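# Sort all batteries except the 9V into bin M

## Task

Place every battery in the bin labelled M, apart from the nine-volt one. Every other item, the nine-volt battery included, must rest outside all bins and not above any of them. No object may stick out over any bin's rim. At the end every bin must sit level on the table.

## Robot and tools

ROBOT. There are two arms, left_arm and right_arm, each ending in a five-finger hand. right_arm has a right hand and left_arm has a mirrored left hand. Each arm's calibrated base in the scene frame: left_arm at (+0.031, +0.372, 0) m, right_arm at (+0.054, -0.296, 0) m, both turned only slightly about z.

FRAMES. Scene frame: origin on the table surface halfway between the nominal bases, +x away from the robot over the table, +z up, +y toward left_arm. Arm names do not match image sides. Each hand has a hand point fixed to the palm, about 0.15 m from the wrist face along the fingers. Its +z runs along straight fingers, +y out of the palm, +x across the palm away from the thumb for the right hand (toward the thumb for the left). Straight fingertips reach 0.06 to 0.07 m past the point and sit about 0.06 m behind it along -y. A wrist bracket on the little-finger side can strike objects. Reported poses can be off by a few cm, and an arm often rests 1 to 3 cm (sometimes 5) below what was commanded with no contact involved.

ROW LAYOUT. Every motion row is one flat list of 28 numbers covering both arms, each in [-1, 1]: left dx, dy, dz, rx, ry, rz; left little, ring, middle, index, thumb_bend, thumb_turn; left force_limit, speed; then the same 14 for the right arm. The six pose numbers are an offset, not a pose: they are measured from that arm's Hand target as it was when the action (or move) began, along that Hand target's own axes. 1.0 equals 0.6 m for dx, dy, dz and 180 degrees for the rotation vector rx, ry, rz. All zeros re-requests the current Hand target. The six motor numbers are absolute targets: -1 open/straight, +1 closed; thumb_turn -1 beside the palm, +1 facing the fingers. force_limit maps -1..+1 to about 0..10 N at the fingertip (0..15 N for the two thumb motors); speed goes from near zero at -1 to full at +0.48 and above. To leave a hand unchanged, resend the last eight hand numbers actually run for it (if none yet, its hand_measured six values plus its hand_force_limit and hand_speed). Orientation commands are clipped to within 40 degrees of the measured one each step.

TOOLS.
execute_actions(actions, cameras): actions is a list of actions; each action is a list of up to 15 rows, one per 1/30 s step, with the last row held if fewer. Each row within an action counts from the action's starting Hand target, so repeating an offset in a later action moves further. cameras: list of names, ["all"], or []; with an empty actions list images come by default.
move(target, speed, blend, blocking, cameras): target is one 28-number row or a list of up to 15 rows; every row's offsets count from the same starting Hand targets. speed in m/s, 0.002 to 4.3 (default 0.25), turning up to twice that in rad/s; one value or one per target. blend in m rounds corners between listed targets (0 means stop at each). blocking=false returns after about 0.5 s while the motion continues. Paths are straight, last at least 0.5 s and at most 10 s, and do not avoid obstacles or the other arm. Hand numbers of the first row are sent at the start; later rows' hand numbers are applied on arrival once everything is still.
wait(seconds 0 to 10): lets time pass with last commands held. stop(): brakes a running move. zoom_image(camera, region [x0, y0, x1, y1] in pixels, at most 504 by 504) enlarges part of the latest image of cam_high, cam_left_wrist or cam_right_wrist. show_instructions(): shows reference pages. finished_scene(scene): ends the current scene, given its number; irreversible.

CAMERAS. cam_high 896x504 (fixed, behind the arms), cam_left_wrist and cam_right_wrist 672x504 fisheye.

RESULTS. Per arm: end_effector_position (m) and end_effector_quat_wxyz in the scene frame, Hand target (base for next offsets), joint positions, velocities (omitted when all are near zero) and torques. Per hand: hand_measured, hand_stopped_by (moving, target, force, stalled, fault), hand_load_n (fingertip load, positive pushing open; near 0 after a lost grip), hand_force_limit, hand_speed, all in motor order. A move adds a move: line with its ending (done, off_target, moving, held, fault) and limits (paced = pose clipped, held = steps withheld). Done or off_target says nothing about contact. MOTOR HOT appears near 85 °C; at 100 °C the arm drops for 30 to 60 s.

GRIPPING. With thumb_turn at +1 the hand encloses objects roughly 0.035 to 0.065 m thick, or handles from 0.025 m. For a gentle grip close with speed at -0.94 or below. To tighten, raise force_limit and send a target more closed than hand_measured; to loosen, send one more open.

AVOID. Dropping objects or releasing them while moving; fast impacts on the table, bins or other fixed things; overloading fingers by pushing, twisting or swinging loads; the two hands touching or gripping each other; anything leaving the table; paths passing near an arm's own base (go around); long stretched-out holds or pushes into unreachable poses that heat motors. To stop pressing against something, command the target back beyond the hand point. Loose items may occasionally get nudged by outside disturbances.

Each tool is called after "Call:" in YAML: its name, and indented under it one key for each argument.

Reference images:

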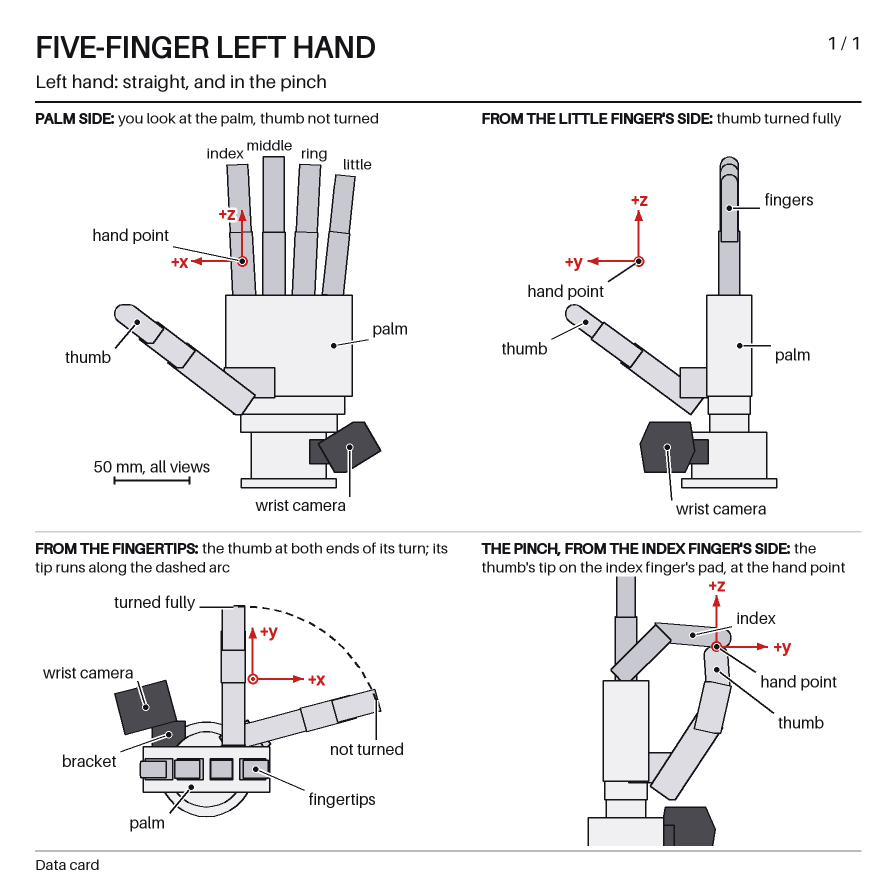

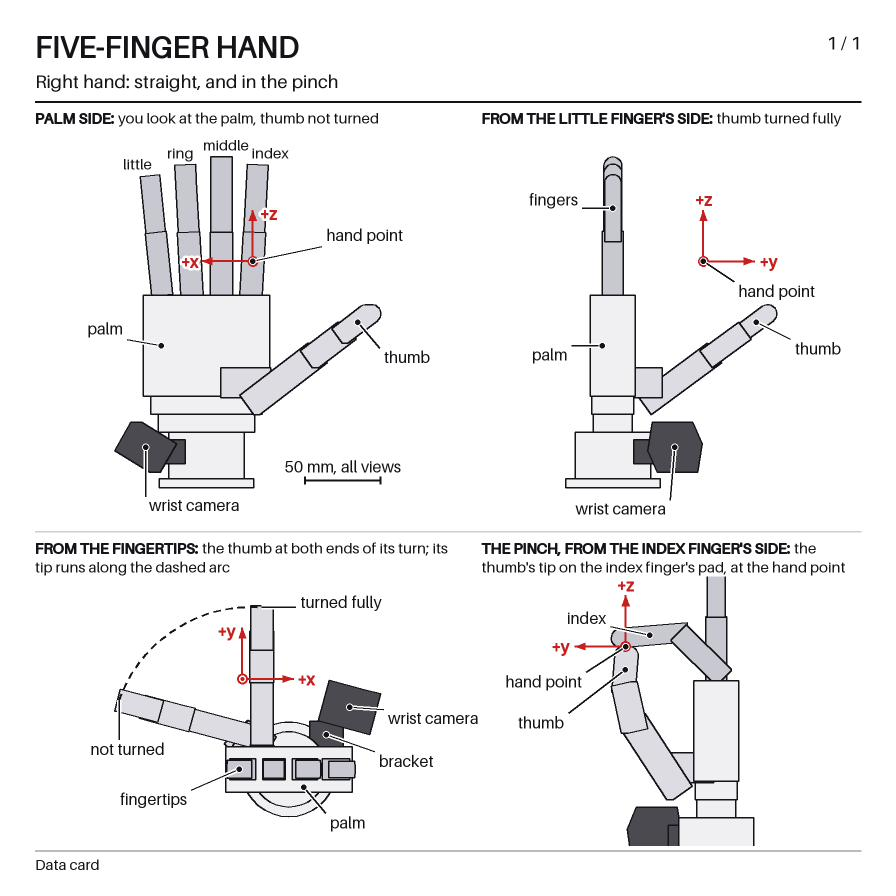

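## Session

Call:
execute_actions:
  actions: []

Call:
zoom_image:
  camera: "cam_high"
  region: [320, 60, 560, 280]

Call:
zoom_image:
  camera: "cam_high"
  region: [520, 100, 800, 360]

Scene clock: 0.00 s.
left_arm: end_effector_position=(+0.0791, +0.9489, +0.1282) hand_measured=(-1.000, -1.000, -1.000, -1.000, -1.000, -1.000) hand_load_n=(+0.0, +0.0, +0.0, +0.0, +0.0, +0.0) hand_stopped_by=(target, target, target, target, target, target) hand_force_limit=0.00 hand_speed=-0.80 end_effector_quat_wxyz=(-0.127, +0.955, -0.125, +0.236) | right_arm: end_effector_position=(+0.4744, +0.1171, +0.1819) hand_measured=(-1.000, -1.000, -1.000, -1.000, -1.000, -1.000) hand_load_n=(+0.0, +0.0, +0.0, +0.0, +0.0, +0.0) hand_stopped_by=(target, target, target, target, target, target) hand_force_limit=0.00 hand_speed=-0.80 end_effector_quat_wxyz=(-0.491, +0.685, -0.174, +0.510)
Joint positions: left_arm=[1.63 1.951 1.729 -1.193 0.522 0.32] | right_arm=[0.937 1.485 0.719 0.768 0.397 -0.556]
Joint velocities: within noise
Joint torques (N m): no reading
Heat: left arm: hottest shoulder 24 °C; right arm: hottest elbow 27 °C.
Hand target: left_arm +0.0783, +0.9562, +0.1336; -0.136, +0.954, -0.127, +0.234 | right_arm +0.4787, +0.1227, +0.1920; -0.498, +0.677, -0.176, +0.513

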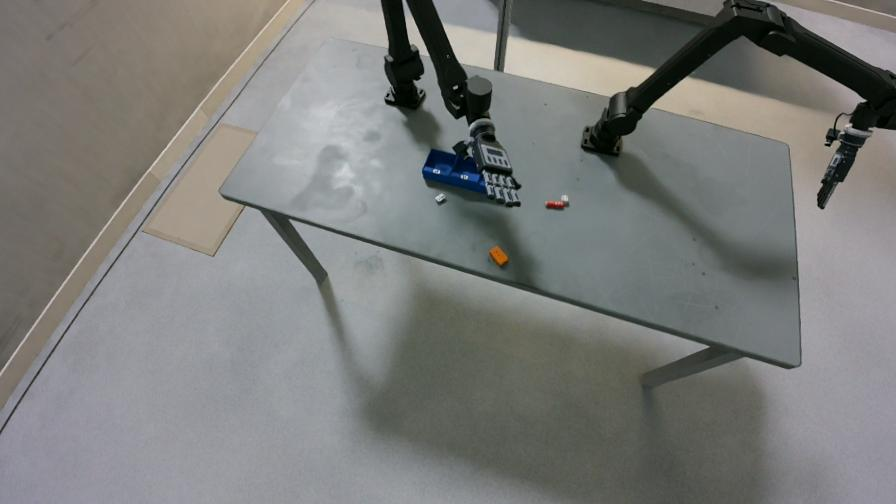

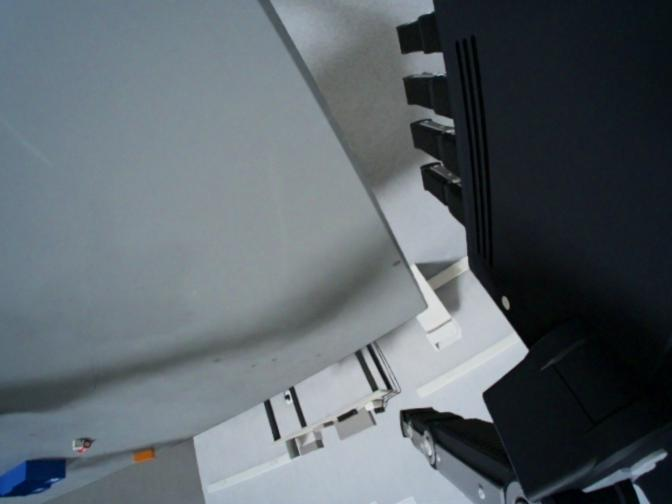

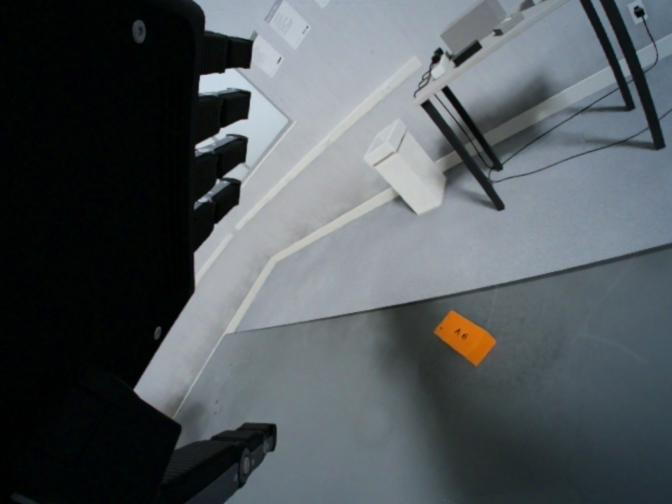

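Scaled by 2.100 from the camera's 896x504 image, which has a finer 1280x720 frame.

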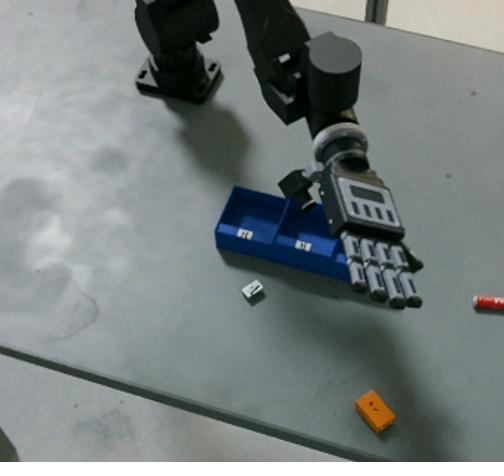

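Scaled by 1.800 from the camera's 896x504 image, which has a finer 1280x720 frame.

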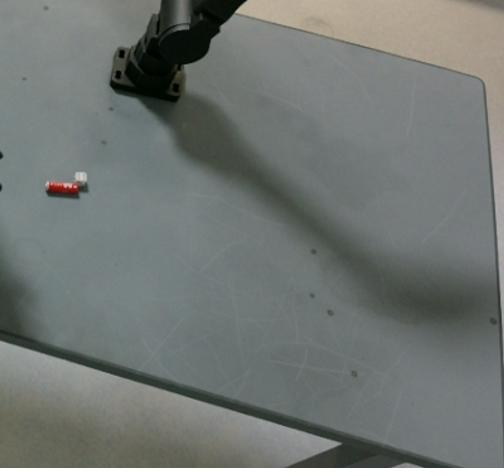

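Call:
move:
  target:
    - [0.2048,0.0763,-0.1637,0,0,0,1,1,0,0,-0.5,1,-0.3,-0.2,0.2953,-0.0462,-0.583,-0.2898,0.0849,0.2235,-1,-1,-1,-1,-1,-1,0,-0.8]
    - [0.7673,0.9423,-0.1108,0.0634,0.0494,0.3092,1,1,0,0,-0.5,1,-0.3,-0.2,0.2953,-0.0462,-0.583,-0.2898,0.0849,0.2235,-1,-1,-1,-1,-1,-1,0,-0.8]
  cameras: ["all"]
  speed: 0.3
  blend: 0.05

Call:
zoom_image:
  camera: "cam_high"
  region: [400, 120, 600, 280]

Call:
zoom_image:
  camera: "cam_left_wrist"
  region: [60, 0, 420, 330]

Scene clock: 42.33 s.
left_arm: end_effector_position=(+0.3235, +0.2865, +0.1670) hand_measured=(+1.000, +1.000, +0.000, +0.000, -0.500, +1.000) hand_load_n=(+0.0, +0.0, +0.0, +0.0, +0.0, +0.0) hand_stopped_by=(target, target, target, target, target, target) hand_force_limit=-0.30 hand_speed=-0.20 end_effector_quat_wxyz=(-0.305, +0.748, -0.557, +0.196) | right_arm: end_effector_position=(+0.2372, -0.1726, +0.2737) hand_measured=(-1.000, -1.000, -1.000, -1.000, -1.000, -1.000) hand_load_n=(+0.0, +0.0, +0.0, +0.0, +0.0, +0.0) hand_stopped_by=(target, target, target, target, target, target) hand_force_limit=0.00 hand_speed=-0.80 end_effector_quat_wxyz=(-0.249, +0.667, -0.646, +0.274)
Joint positions: left_arm=[-0.462 0.784 0.7 -0.91 -0.495 -0.56] | right_arm=[0.838 0.562 0.91 -1.356 0.54 0.623]
Joint torques (N m): left_arm=[-0.79 -1.9 13.09 0.85 -0.57 -0.2] | right_arm=[-1.85 0.15 14.74 0.81 0.27 0]
Heat: left arm: hottest elbow 27 °C; right arm: hottest elbow 34 °C.
Hand target: left_arm +0.3404, +0.2758, +0.1990; -0.310, +0.747, -0.544, +0.224 | right_arm +0.2399, -0.1703, +0.3002; -0.270, +0.653, -0.653, +0.271
Off the commanded pose: left_arm 0.038 m, 4 deg | right_arm 0.027 m, 3 deg.
move: off_target (left_arm, right_arm)

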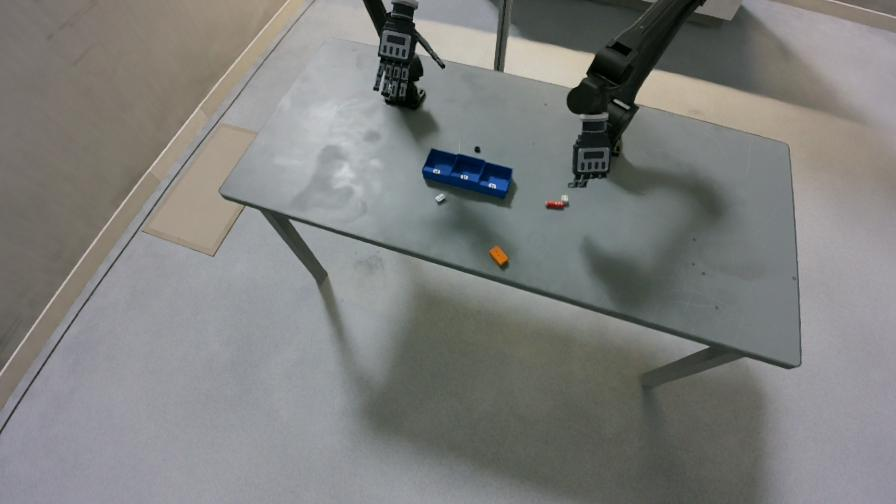

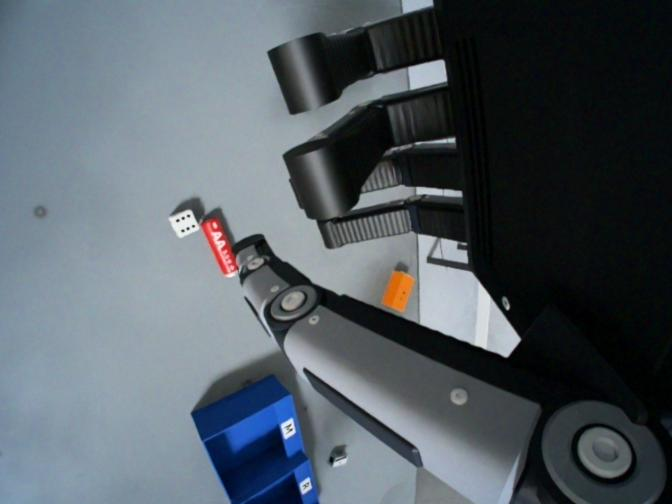

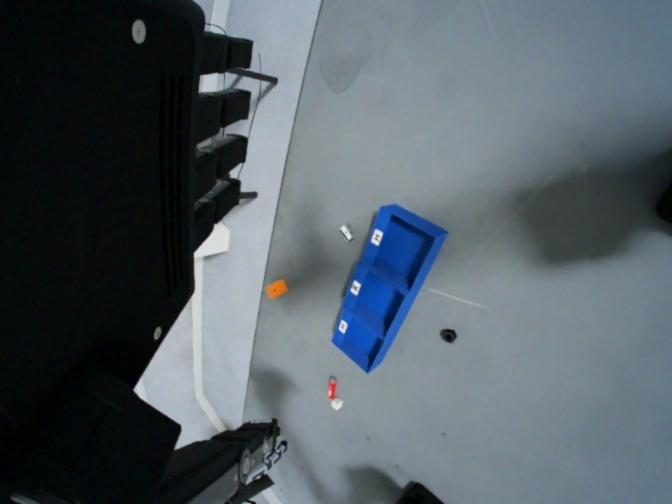

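Scaled by 2.520 from the camera's 896x504 image, which has a finer 1280x720 frame.

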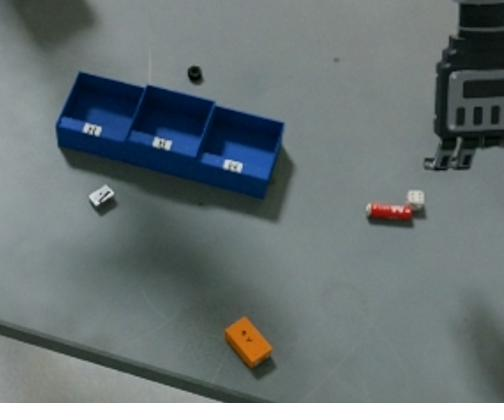

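Scaled by 1.400 from the camera's 672x504 image, which has a finer 960x720 frame.

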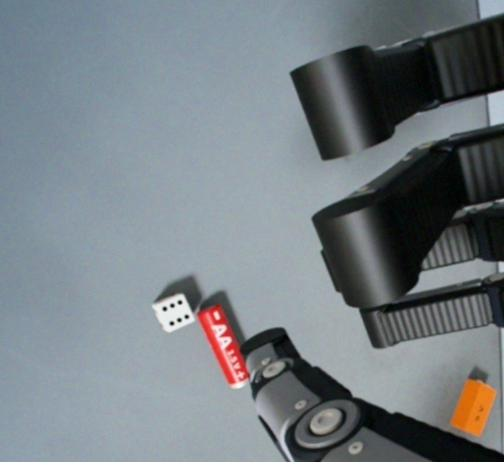

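Call:
zoom_image:
  camera: "cam_high"
  region: [462, 135, 494, 160]

Call:
zoom_image:
  camera: "cam_right_wrist"
  region: [320, 190, 480, 420]

Call:
zoom_image:
  camera: "cam_left_wrist"
  region: [150, 190, 270, 300]

Scaled by 15.750 from the camera's 896x504 image, which has a finer 1280x720 frame.

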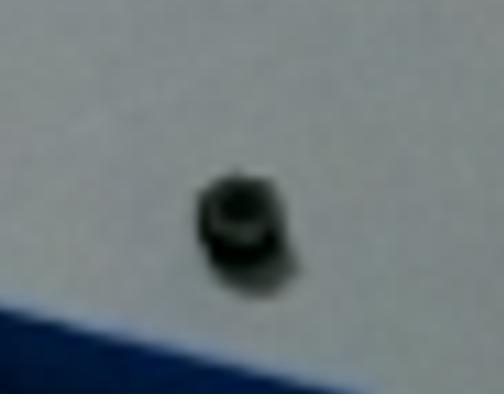

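Scaled by 2.191 from the camera's 672x504 image, which has a finer 960x720 frame.

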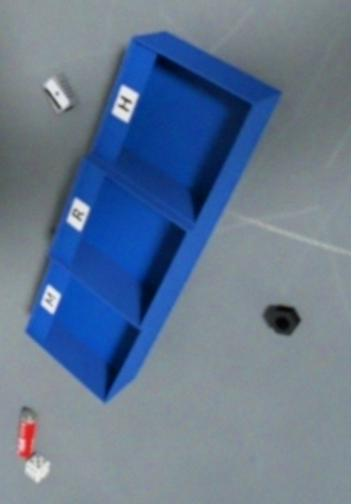

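Scaled by 4.200 from the camera's 672x504 image, which has a finer 960x720 frame.

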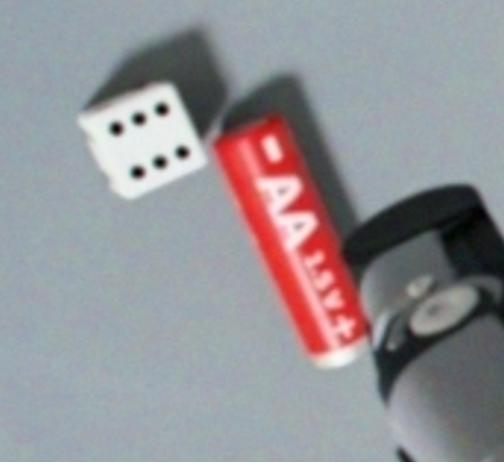

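Call:
move:
  target: [0.0115,0.1663,0.1377,0,0.0208,0.0208,1,1,0,0,-0.5,1,-0.3,-0.2,0,0,0,0,0,0,-1,-1,-1,-1,-1,-1,0,-0.8]
  cameras: ["cam_left_wrist"]
  speed: 0.15

Call:
zoom_image:
  camera: "cam_left_wrist"
  region: [150, 130, 370, 320]

Scene clock: 81.90 s.
left_arm: end_effector_position=(+0.3341, +0.2672, +0.0775) hand_measured=(+1.000, +1.000, +0.000, +0.000, -0.500, +1.000) hand_load_n=(+0.0, +0.0, +0.0, +0.0, +0.0, +0.0) hand_stopped_by=(target, target, target, target, target, target) hand_force_limit=-0.30 hand_speed=-0.20 end_effector_quat_wxyz=(-0.300, +0.728, -0.567, +0.242) | right_arm: end_effector_position=(+0.2372, -0.1726, +0.2737) hand_measured=(-1.000, -1.000, -1.000, -1.000, -1.000, -1.000) hand_load_n=(+0.0, +0.0, +0.0, +0.0, +0.0, +0.0) hand_stopped_by=(target, target, target, target, target, target) hand_force_limit=0.00 hand_speed=-0.80 end_effector_quat_wxyz=(-0.249, +0.667, -0.646, +0.274)
Joint positions: left_arm=[-0.485 0.857 0.463 -0.508 -0.46 -0.526] | right_arm=[0.838 0.562 0.91 -1.356 0.54 0.623]
Joint torques (N m): left_arm=[-0.79 -2.26 6.79 1.63 -0.25 0.09] | right_arm=[-1.85 0.09 14.72 0.83 0.27 0]
Heat: left arm: hottest elbow 31 °C; right arm: hottest elbow 43 °C.
Hand target: left_arm +0.3310, +0.2655, +0.0702; -0.299, +0.721, -0.578, +0.239 | right_arm +0.2399, -0.1703, +0.3002; -0.270, +0.653, -0.653, +0.271
Off the commanded pose: left_arm 0.008 m, 1 deg | right_arm 0.027 m, 3 deg.
move: off_target (right_arm)
Images, in order (width x height): cam_left_wrist 672x504.

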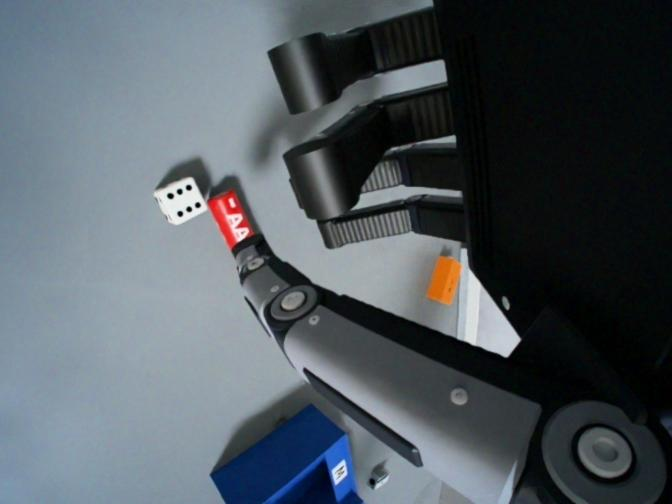

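Scaled by 2.291 from the camera's 672x504 image, which has a finer 960x720 frame.

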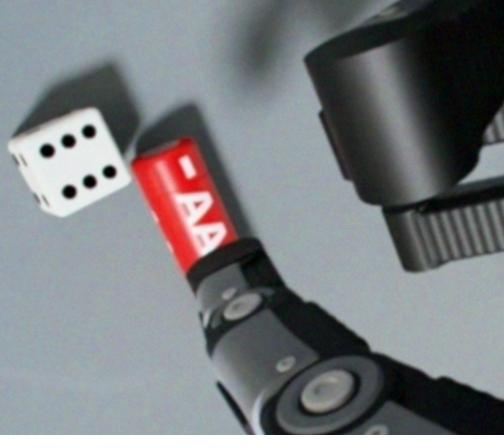

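Call:
move:
  target: [0,0.0436,0.0436,0,0,0,1,1,0,0,-0.5,1,-0.3,-0.2,0,0,0,0,0,0,-1,-1,-1,-1,-1,-1,0,-0.8]
  cameras: ["cam_left_wrist"]
  speed: 0.1

Call:
zoom_image:
  camera: "cam_left_wrist"
  region: [150, 100, 420, 320]

Scene clock: 116.67 s.
left_arm: end_effector_position=(+0.3348, +0.2669, +0.0401) hand_measured=(+1.000, +1.000, +0.000, +0.000, -0.500, +1.000) hand_load_n=(+0.0, +0.0, +0.0, +0.0, +0.0, +0.0) hand_stopped_by=(target, target, target, target, target, target) hand_force_limit=-0.30 hand_speed=-0.20 end_effector_quat_wxyz=(-0.300, +0.727, -0.568, +0.241) | right_arm: end_effector_position=(+0.2372, -0.1726, +0.2737) hand_measured=(-1.000, -1.000, -1.000, -1.000, -1.000, -1.000) hand_load_n=(+0.0, +0.0, +0.0, +0.0, +0.0, -0.5) hand_stopped_by=(target, target, target, target, target, target) hand_force_limit=0.00 hand_speed=-0.80 end_effector_quat_wxyz=(-0.249, +0.667, -0.646, +0.274)
Joint positions: left_arm=[-0.485 0.938 0.39 -0.354 -0.46 -0.526] | right_arm=[0.838 0.562 0.91 -1.356 0.54 0.623]
Joint torques (N m): left_arm=[-0.85 -2.61 6.2 1.61 -0.27 0.1] | right_arm=[-1.79 0.15 14.71 0.84 0.28 0]
Heat: left arm: hottest elbow 31 °C; right arm: hottest elbow 47 °C.
Hand target: left_arm +0.3309, +0.2656, +0.0331; -0.299, +0.721, -0.578, +0.239 | right_arm +0.2399, -0.1703, +0.3002; -0.270, +0.653, -0.653, +0.271
Off the commanded pose: left_arm 0.008 m, 1 deg | right_arm 0.027 m, 3 deg.
move: off_target (right_arm)
Images, in order (width x height): cam_left_wrist 672x504.

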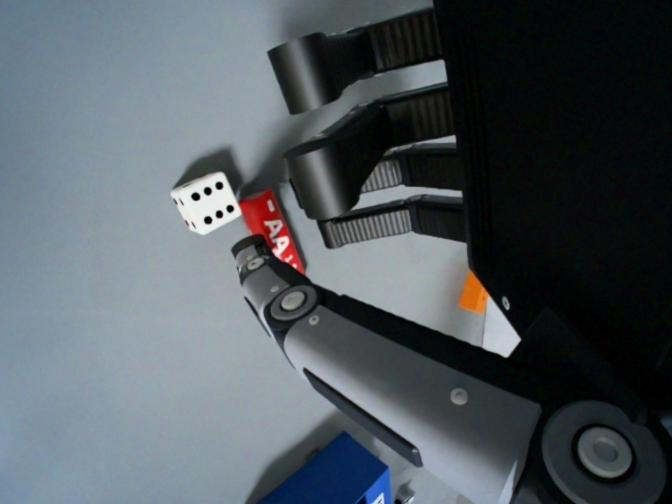

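Scaled by 1.867 from the camera's 672x504 image, which has a finer 960x720 frame.

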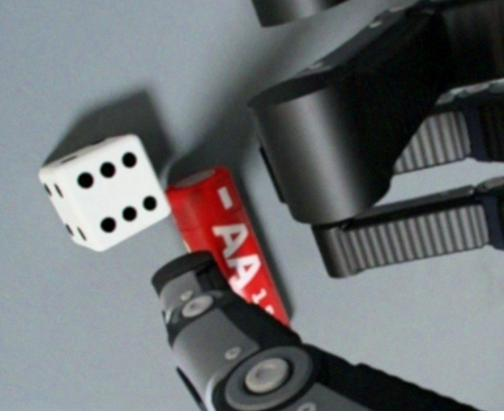

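Call:
move:
  target:
    - [0,0.0036,-0.0036,0,0,0,1,1,0,0,-0.5,1,-0.3,-0.2,0,0,0,0,0,0,-1,-1,-1,-1,-1,-1,0,-0.8]
    - [0,0.0213,0.014,0,0,0,1,1,0.05,0.05,-0.5,1,-0.3,-0.2,0,0,0,0,0,0,-1,-1,-1,-1,-1,-1,0,-0.8]
  cameras: ["cam_left_wrist"]
  speed: 0.06

Call:
zoom_image:
  camera: "cam_left_wrist"
  region: [150, 100, 420, 320]

Scene clock: 132.10 s.
left_arm: end_effector_position=(+0.3386, +0.2636, +0.0361) hand_measured=(+1.000, +1.000, +0.052, +0.050, -0.500, +1.000) hand_load_n=(+0.0, +0.5, -7.0, +0.0, +0.0, +0.0) hand_stopped_by=(target, target, target, target, target, target) hand_force_limit=-0.30 hand_speed=-0.20 end_effector_quat_wxyz=(-0.305, +0.724, -0.564, +0.254) | right_arm: end_effector_position=(+0.2372, -0.1726, +0.2737) hand_measured=(-1.000, -1.000, -1.000, -1.000, -1.000, -1.000) hand_load_n=(+0.0, +0.0, +0.0, +0.0, +0.0, -0.5) hand_stopped_by=(target, target, target, target, target, target) hand_force_limit=0.00 hand_speed=-0.80 end_effector_quat_wxyz=(-0.249, +0.667, -0.646, +0.274)
Joint positions: left_arm=[-0.493 0.951 0.371 -0.293 -0.465 -0.524] | right_arm=[0.838 0.562 0.91 -1.356 0.54 0.623]
Joint torques (N m): left_arm=[-0.73 -1.26 5.19 1.55 -0.27 0] | right_arm=[-1.85 0.09 14.72 0.84 0.27 0]
Heat: left arm: hottest elbow 29 °C; right arm: hottest elbow 48 °C.
Hand target: left_arm +0.3279, +0.2649, +0.0182; -0.299, +0.721, -0.577, +0.239 | right_arm +0.2399, -0.1703, +0.3002; -0.270, +0.653, -0.653, +0.271
Off the commanded pose: left_arm 0.021 m, 2 deg | right_arm 0.027 m, 3 deg.
move: off_target (left_arm, right_arm); target 2's new numbers were sent with left_arm's hand 0.022 m and 2 deg from that target
Images, in order (width x height): cam_left_wrist 672x504.

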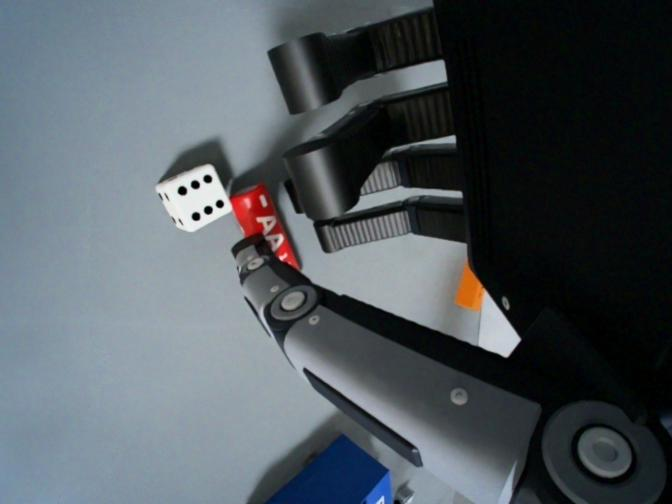

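Scaled by 1.867 from the camera's 672x504 image, which has a finer 960x720 frame.

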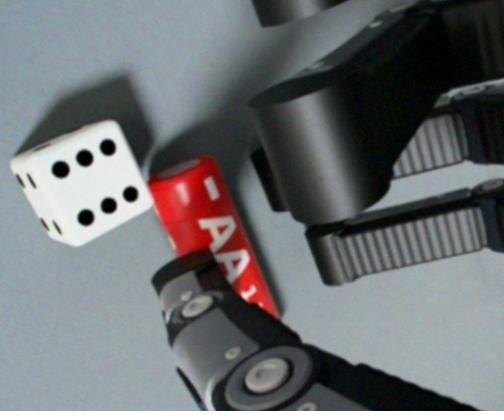

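Call:
move:
  target:
    - [-0.0078,-0.0355,-0.0352,0,0,0,1,1,0.05,0.05,-0.5,1,-0.3,-0.2,0,0,0,0,0,0,-1,-1,-1,-1,-1,-1,0,-0.8]
    - [-0.0078,-0.0072,-0.0068,0,0,0,1,1,0.05,0.05,-0.5,1,-0.3,-0.2,0,0,0,0,0,0,-1,-1,-1,-1,-1,-1,0,-0.8]
  cameras: ["cam_left_wrist"]
  speed: 0.08

Call:
zoom_image:
  camera: "cam_left_wrist"
  region: [150, 100, 420, 320]

Scene clock: 152.33 s.
left_arm: end_effector_position=(+0.3327, +0.2646, +0.0369) hand_measured=(+1.000, +1.000, +0.050, +0.050, -0.500, +1.000) hand_load_n=(+0.0, +0.0, -3.0, +0.0, +0.0, +0.0) hand_stopped_by=(target, target, target, target, target, target) hand_force_limit=-0.30 hand_speed=-0.20 end_effector_quat_wxyz=(-0.301, +0.721, -0.572, +0.250) | right_arm: end_effector_position=(+0.2372, -0.1726, +0.2737) hand_measured=(-1.000, -1.000, -1.000, -1.000, -1.000, -1.000) hand_load_n=(+0.0, +0.0, +0.0, +0.0, +0.0, +0.0) hand_stopped_by=(target, target, target, target, target, target) hand_force_limit=0.00 hand_speed=-0.80 end_effector_quat_wxyz=(-0.249, +0.667, -0.646, +0.274)
Joint positions: left_arm=[-0.493 0.932 0.371 -0.324 -0.455 -0.515] | right_arm=[0.838 0.562 0.91 -1.356 0.54 0.623]
Joint torques (N m): left_arm=[0.44 -1.67 5.55 1.8 -0.22 0.08] | right_arm=[-1.9 0.21 14.74 0.83 0.27 0]
Heat: left arm: hottest elbow 28 °C; right arm: hottest elbow 49 °C.
Hand target: left_arm +0.3271, +0.2695, +0.0242; -0.299, +0.721, -0.577, +0.239 | right_arm +0.2399, -0.1703, +0.3002; -0.270, +0.653, -0.653, +0.271
Off the commanded pose: left_arm 0.015 m, 1 deg | right_arm 0.027 m, 3 deg.
move: off_target (left_arm, right_arm)
Images, in order (width x height): cam_left_wrist 672x504.

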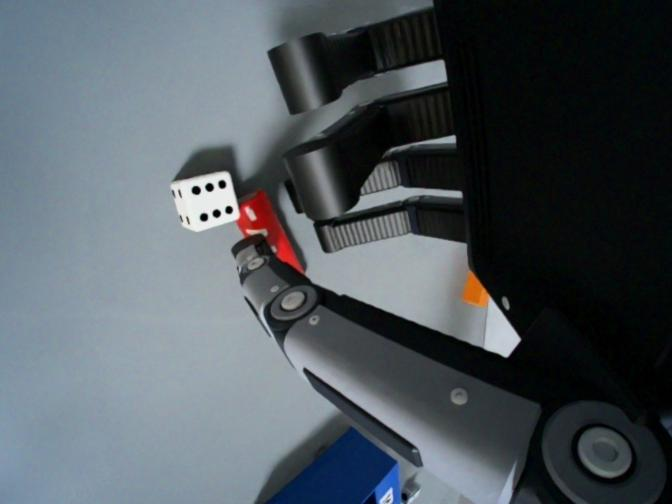

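Scaled by 1.867 from the camera's 672x504 image, which has a finer 960x720 frame.

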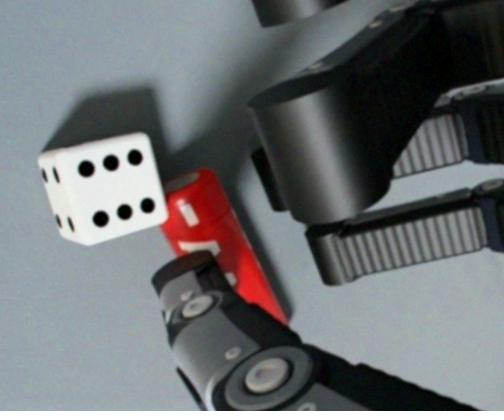

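Call:
move:
  target:
    - [0,0,0,0,0,0,1,1,0.05,0.05,-0.75,1,-0.3,-0.3,0,0,0,0,0,0,-1,-1,-1,-1,-1,-1,0,-0.8]
    - [0,0.003,0.003,0,0,0,1,1,0.15,0.15,-0.75,1,-0.3,-0.7,0,0,0,0,0,0,-1,-1,-1,-1,-1,-1,0,-0.8]
  cameras: ["cam_left_wrist"]
  speed: 0.05

Call:
zoom_image:
  camera: "cam_left_wrist"
  region: [150, 100, 420, 320]

Scene clock: 169.63 s.
left_arm: end_effector_position=(+0.3322, +0.2650, +0.0326) hand_measured=(+1.000, +1.000, +0.150, +0.150, -0.750, +1.000) hand_load_n=(+0.0, +0.0, -3.0, +0.5, +0.0, +0.0) hand_stopped_by=(target, target, target, target, target, target) hand_force_limit=-0.30 hand_speed=-0.70 end_effector_quat_wxyz=(-0.301, +0.721, -0.573, +0.248) | right_arm: end_effector_position=(+0.2372, -0.1726, +0.2737) hand_measured=(-1.000, -1.000, -1.000, -1.000, -1.000, -1.000) hand_load_n=(+0.0, +0.0, +0.0, +0.0, +0.0, -0.5) hand_stopped_by=(target, target, target, target, target, target) hand_force_limit=0.00 hand_speed=-0.80 end_effector_quat_wxyz=(-0.249, +0.667, -0.646, +0.274)
Joint positions: left_arm=[-0.492 0.942 0.364 -0.308 -0.455 -0.512] | right_arm=[0.838 0.562 0.91 -1.356 0.54 0.623]
Joint torques (N m): left_arm=[0.5 -1.79 5.65 1.59 -0.25 0.02] | right_arm=[-1.79 0.15 14.75 0.81 0.27 0]
Heat: left arm: hottest elbow 28 °C; right arm: hottest elbow 50 °C.
Hand target: left_arm +0.3270, +0.2696, +0.0215; -0.299, +0.721, -0.577, +0.239 | right_arm +0.2399, -0.1703, +0.3002; -0.270, +0.653, -0.653, +0.271
Off the commanded pose: left_arm 0.013 m, 1 deg | right_arm 0.027 m, 3 deg.
move: off_target (left_arm, right_arm); target 2's new numbers were sent with left_arm's hand 0.017 m and 2 deg from that target
Images, in order (width x height): cam_left_wrist 672x504.

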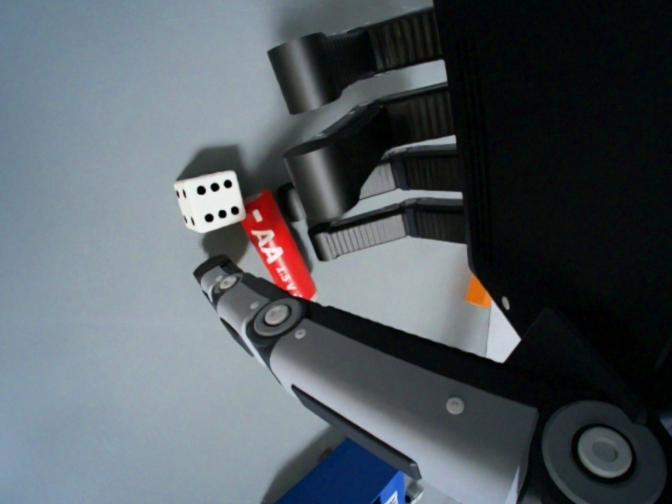

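Scaled by 1.867 from the camera's 672x504 image, which has a finer 960x720 frame.

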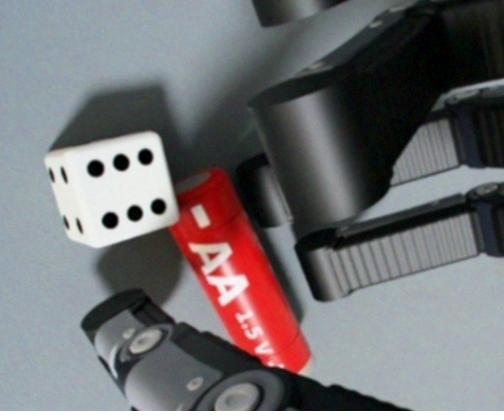

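Call:
move:
  target:
    - [0,0.0035,0.0035,0,0,0,1,1,0.15,0.15,-0.5,1,-0.3,-0.6,0,0,0,0,0,0,-1,-1,-1,-1,-1,-1,0,-0.8]
    - [0,0.006,0.006,0,0,0,1,1,0.45,0.45,-0.5,1,-0.3,-0.86,0,0,0,0,0,0,-1,-1,-1,-1,-1,-1,0,-0.8]
  cameras: ["cam_left_wrist"]
  speed: 0.05

Call:
zoom_image:
  camera: "cam_left_wrist"
  region: [150, 100, 420, 320]

Scene clock: 183.20 s.
left_arm: end_effector_position=(+0.3343, +0.2640, +0.0299) hand_measured=(+1.000, +1.000, +0.226, +0.368, -0.502, +1.000) hand_load_n=(+0.5, +0.0, +1.5, +3.0, +8.5, -0.5) hand_stopped_by=(target, target, force, force, target, target) hand_force_limit=-0.30 hand_speed=-0.86 end_effector_quat_wxyz=(-0.302, +0.720, -0.573, +0.252) | right_arm: end_effector_position=(+0.2372, -0.1726, +0.2737) hand_measured=(-1.000, -1.000, -1.000, -1.000, -1.000, -1.000) hand_load_n=(+0.0, +0.0, +0.0, +0.0, +0.0, +0.0) hand_stopped_by=(target, target, target, target, target, target) hand_force_limit=0.00 hand_speed=-0.80 end_effector_quat_wxyz=(-0.249, +0.667, -0.646, +0.274)
Joint positions: left_arm=[-0.492 0.955 0.358 -0.281 -0.455 -0.51] | right_arm=[0.838 0.562 0.91 -1.356 0.54 0.623]
Joint torques (N m): left_arm=[0.56 -1.96 5.38 1.37 -0.26 0] | right_arm=[-1.85 0.15 14.72 0.83 0.27 -0.01]
Heat: left arm: hottest elbow 27 °C; right arm: hottest elbow 51 °C.
Hand target: left_arm +0.3269, +0.2695, +0.0165; -0.299, +0.721, -0.578, +0.239 | right_arm +0.2399, -0.1703, +0.3002; -0.270, +0.653, -0.653, +0.271
Off the commanded pose: left_arm 0.016 m, 2 deg | right_arm 0.027 m, 3 deg.
move: off_target (left_arm, right_arm); target 2's new numbers were sent with left_arm's hand 0.018 m and 2 deg from that target
Images, in order (width x height): cam_left_wrist 672x504.

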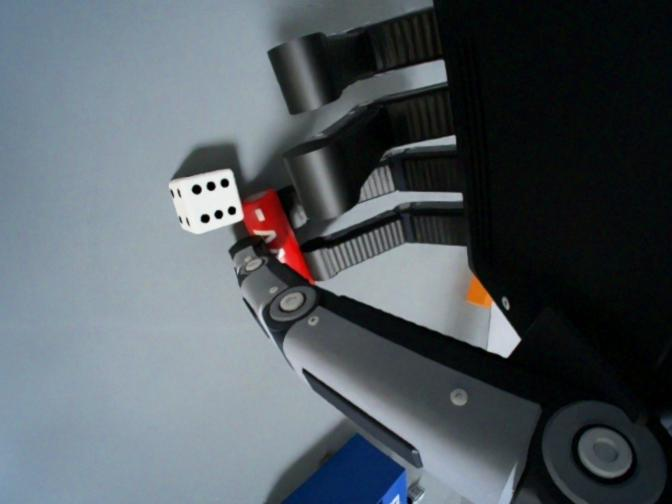

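Scaled by 1.867 from the camera's 672x504 image, which has a finer 960x720 frame.

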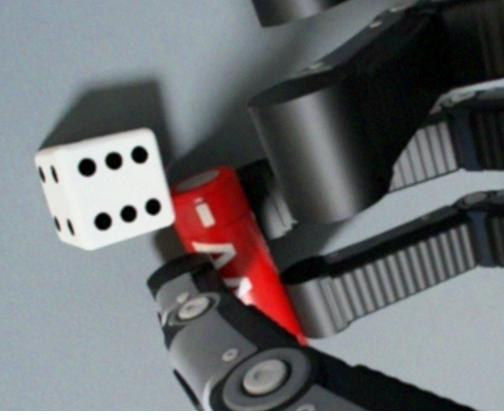

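Call:
move:
  target: [0,0,0,0,0,0,1,1,0.5,0.5,-0.5,1,-0.2,-0.88,0,0,0,0,0,0,-1,-1,-1,-1,-1,-1,0,-0.8]
  cameras: []
  speed: 0.05

Scene clock: 191.50 s.
left_arm: end_effector_position=(+0.3342, +0.2640, +0.0298) hand_measured=(+1.000, +1.000, +0.236, +0.500, -0.502, +1.000) hand_load_n=(+0.5, +0.0, +6.5, +0.0, +8.0, +2.0) hand_stopped_by=(target, target, force, target, target, target) hand_force_limit=-0.20 hand_speed=-0.88 end_effector_quat_wxyz=(-0.302, +0.720, -0.573, +0.252) | right_arm: end_effector_position=(+0.2372, -0.1726, +0.2737) hand_measured=(-1.000, -1.000, -1.000, -1.000, -1.000, -1.000) hand_load_n=(+0.0, +0.0, +0.0, +0.0, +0.0, -0.5) hand_stopped_by=(target, target, target, target, target, target) hand_force_limit=0.00 hand_speed=-0.80 end_effector_quat_wxyz=(-0.249, +0.667, -0.646, +0.274)
Joint positions: left_arm=[-0.492 0.955 0.358 -0.281 -0.455 -0.51] | right_arm=[0.838 0.562 0.91 -1.356 0.54 0.623]
Joint torques (N m): left_arm=[0.26 -1.79 5.39 1.48 -0.27 0.02] | right_arm=[-1.9 0.15 14.74 0.83 0.27 0]
Heat: left arm: hottest elbow 27 °C; right arm: hottest elbow 51 °C.
Hand target: left_arm +0.3269, +0.2695, +0.0165; -0.299, +0.721, -0.578, +0.239 | right_arm +0.2399, -0.1703, +0.3002; -0.270, +0.653, -0.653, +0.271
Off the commanded pose: left_arm 0.016 m, 2 deg | right_arm 0.027 m, 3 deg.
move: off_target (left_arm, right_arm)
No camera images: "cameras" was empty.

Call:
move:
  target:
    - [0,-0.1414,-0.1414,0,0,0,1,1,0.5,0.5,-0.5,1,-0.2,-0.88,0.2167,-0.0707,0.0707,0,0,0,-1,-1,-1,-1,-1,-1,0,-0.8]
    - [0.2914,-0.0638,-0.2509,0.1048,0.4512,0.2874,1,1,0.5,0.5,-0.5,1,-0.2,-0.88,0.2167,-0.0707,0.0707,0,0,0,-1,-1,-1,-1,-1,-1,0,-0.8]
  cameras: ["cam_left_wrist","cam_high"]
  speed: 0.2
  blend: 0.02

Call:
zoom_image:
  camera: "cam_high"
  region: [410, 90, 590, 230]

Scene clock: 226.40 s.
left_arm: end_effector_position=(+0.2680, +0.0948, +0.1257) hand_measured=(+1.000, +1.000, +0.236, +0.500, -0.502, +1.000) hand_load_n=(+0.0, +0.0, +7.5, +0.0, +8.0, +2.5) hand_stopped_by=(target, target, force, target, target, target) hand_force_limit=-0.20 hand_speed=-0.88 end_effector_quat_wxyz=(+0.012, -0.076, +0.826, -0.559) | right_arm: end_effector_position=(+0.2920, -0.2963, +0.2792) hand_measured=(-1.000, -1.000, -1.000, -1.000, -1.000, -1.000) hand_load_n=(+0.0, +0.0, +0.0, +0.0, +0.0, +0.0) hand_stopped_by=(target, target, target, target, target, target) hand_force_limit=0.00 hand_speed=-0.80 end_effector_quat_wxyz=(-0.260, +0.657, -0.662, +0.252)
Joint positions: left_arm=[-0.471 1.049 0.514 -0.129 0.917 0.486] | right_arm=[-0.192 0.586 0.91 -1.167 -0.153 -0.15]
Joint torques (N m): left_arm=[-0.73 -4.42 11.56 1.63 0.51 0.15] | right_arm=[-2.02 0.09 13.93 2.19 -0.26 -0.22]
Heat: left arm: hottest elbow 27 °C; right arm: hottest elbow 52 °C.
Hand target: left_arm +0.2879, +0.0815, +0.1498; +0.034, -0.050, +0.818, -0.572 | right_arm +0.3001, -0.3003, +0.3005; -0.270, +0.654, -0.653, +0.271
Off the commanded pose: left_arm 0.034 m, 4 deg | right_arm 0.023 m, 3 deg.
move: off_target (left_arm, right_arm)
Images, in order (width x height): cam_high 896x504, cam_left_wrist 672x504.

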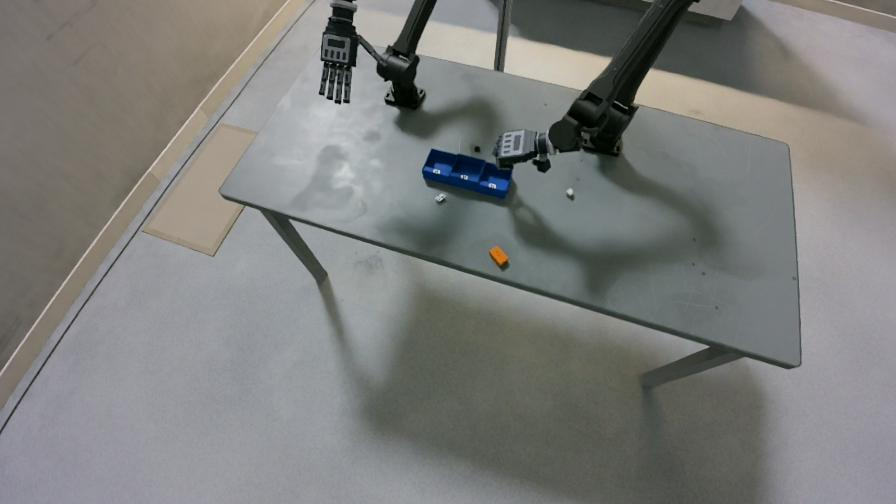

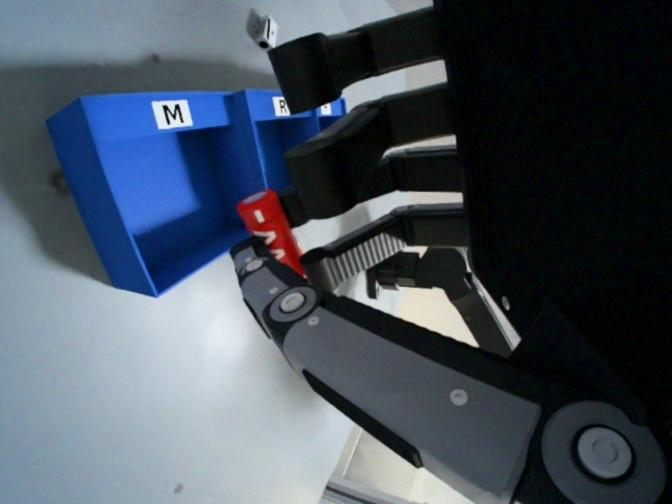

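Scaled by 2.800 from the camera's 896x504 image, which has a finer 1280x720 frame.

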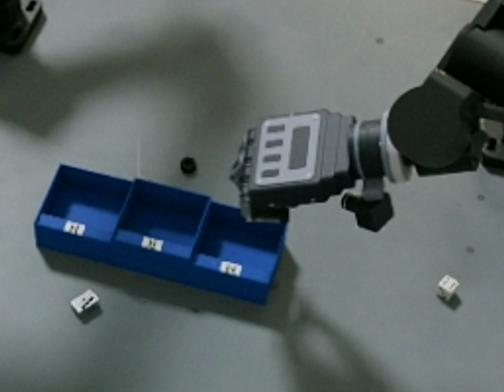

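Call:
move:
  target: [-0.002,0.0952,0.0312,0,0,0,1,1,0.5,0.5,-0.5,1,-0.2,-0.88,0,0,0,0,0,0,-1,-1,-1,-1,-1,-1,0,-0.8]
  cameras: ["cam_left_wrist","cam_high"]
  speed: 0.12

Call:
zoom_image:
  camera: "cam_high"
  region: [410, 90, 590, 230]

Scene clock: 253.20 s.
left_arm: end_effector_position=(+0.2920, +0.0838, +0.0950) hand_measured=(+1.000, +1.000, +0.236, +0.500, -0.502, +1.000) hand_load_n=(+0.0, +0.0, +7.0, +0.0, +8.0, +2.5) hand_stopped_by=(target, target, force, target, target, target) hand_force_limit=-0.20 hand_speed=-0.88 end_effector_quat_wxyz=(+0.036, -0.055, +0.818, -0.572) | right_arm: end_effector_position=(+0.2920, -0.2963, +0.2792) hand_measured=(-1.000, -1.000, -1.000, -1.000, -1.000, -1.000) hand_load_n=(+0.0, +0.0, +0.0, +0.0, +0.0, +0.0) hand_stopped_by=(target, target, target, target, target, target) hand_force_limit=0.00 hand_speed=-0.80 end_effector_quat_wxyz=(-0.260, +0.657, -0.662, +0.252)
Joint positions: left_arm=[-0.471 1.194 0.49 0.099 0.922 0.498] | right_arm=[-0.192 0.586 0.91 -1.167 -0.153 -0.15]
Joint torques (N m): left_arm=[-0.44 -5.83 5.74 1.74 0.45 0.07] | right_arm=[-2.02 0.09 13.93 2.21 -0.26 -0.21]
Heat: left arm: hottest elbow 31 °C; right arm: hottest elbow 51 °C.
Hand target: left_arm +0.2889, +0.0836, +0.0898; +0.035, -0.050, +0.818, -0.572 | right_arm +0.3001, -0.3003, +0.3005; -0.270, +0.654, -0.653, +0.271
Off the commanded pose: left_arm 0.006 m, 1 deg | right_arm 0.023 m, 3 deg.
move: off_target (right_arm)
Images, in order (width x height): cam_high 896x504, cam_left_wrist 672x504.

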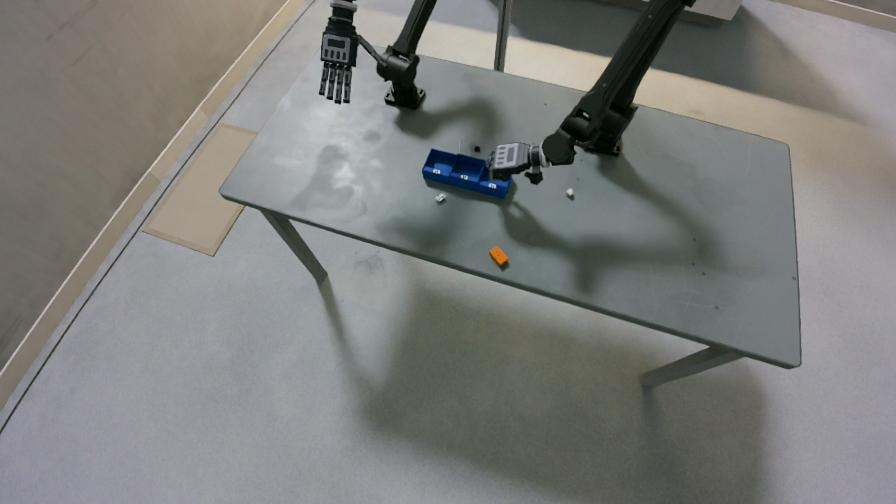

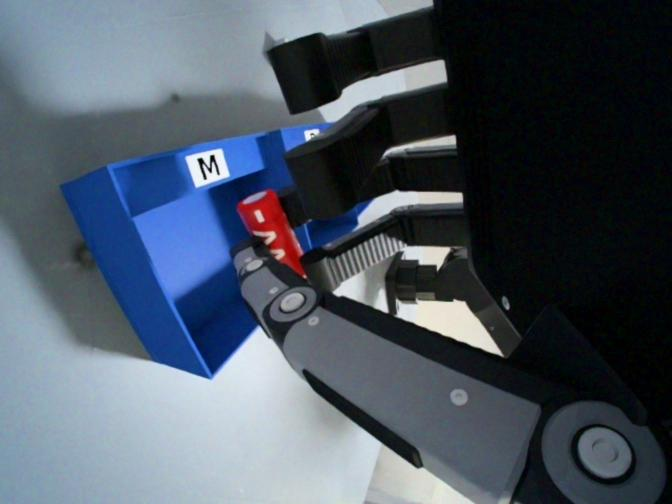

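Scaled by 2.800 from the camera's 896x504 image, which has a finer 1280x720 frame.

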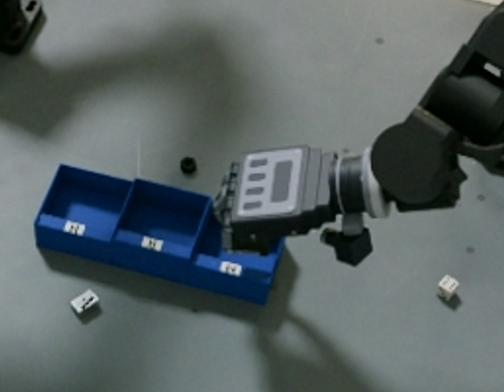

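Call:
move:
  target: [0.0041,0.0527,0.0258,0,0,0,1,1,0.5,0.5,-0.5,1,-0.2,-0.88,0,0,0,0,0,0,-1,-1,-1,-1,-1,-1,0,-0.8]
  cameras: ["cam_left_wrist","cam_high"]
  speed: 0.1

Call:
zoom_image:
  camera: "cam_high"
  region: [410, 90, 590, 230]

Scene clock: 269.10 s.
left_arm: end_effector_position=(+0.2921, +0.0806, +0.0604) hand_measured=(+1.000, +1.000, +0.236, +0.500, -0.502, +1.000) hand_load_n=(+0.5, +0.0, +7.0, +0.0, +8.0, +2.5) hand_stopped_by=(target, target, force, target, target, target) hand_force_limit=-0.20 hand_speed=-0.88 end_effector_quat_wxyz=(+0.039, -0.050, +0.817, -0.573) | right_arm: end_effector_position=(+0.2920, -0.2963, +0.2792) hand_measured=(-1.000, -1.000, -1.000, -1.000, -1.000, -1.000) hand_load_n=(+0.0, +0.0, +0.0, +0.0, +0.0, +0.0) hand_stopped_by=(target, target, target, target, target, target) hand_force_limit=0.00 hand_speed=-0.80 end_effector_quat_wxyz=(-0.260, +0.657, -0.662, +0.252)
Joint positions: left_arm=[-0.48 1.304 0.446 0.266 0.917 0.498] | right_arm=[-0.192 0.586 0.91 -1.167 -0.153 -0.15]
Joint torques (N m): left_arm=[-0.73 -6.12 4.86 1.78 0.19 -0.1] | right_arm=[-2.02 0.03 13.93 2.19 -0.26 -0.22]
Heat: left arm: hottest elbow 30 °C; right arm: hottest elbow 51 °C.
Hand target: left_arm +0.2868, +0.0796, +0.0547; +0.035, -0.050, +0.818, -0.572 | right_arm +0.3001, -0.3003, +0.3005; -0.270, +0.654, -0.653, +0.271
Off the commanded pose: left_arm 0.008 m, 1 deg | right_arm 0.023 m, 3 deg.
move: off_target (right_arm)
Images, in order (width x height): cam_high 896x504, cam_left_wrist 672x504.

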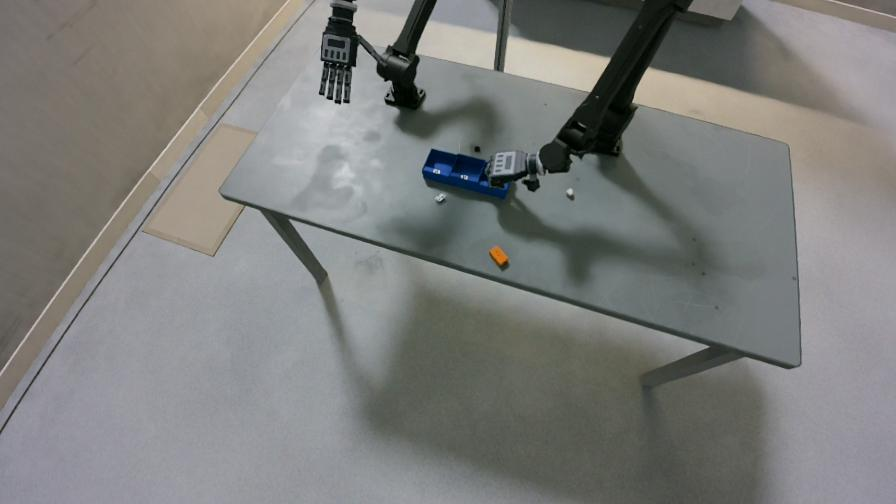

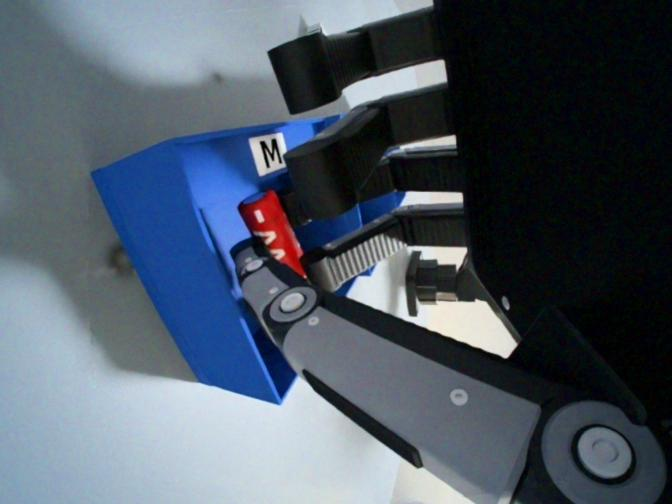

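Scaled by 2.800 from the camera's 896x504 image, which has a finer 1280x720 frame.

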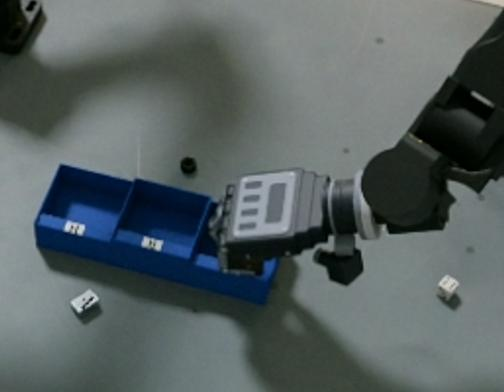

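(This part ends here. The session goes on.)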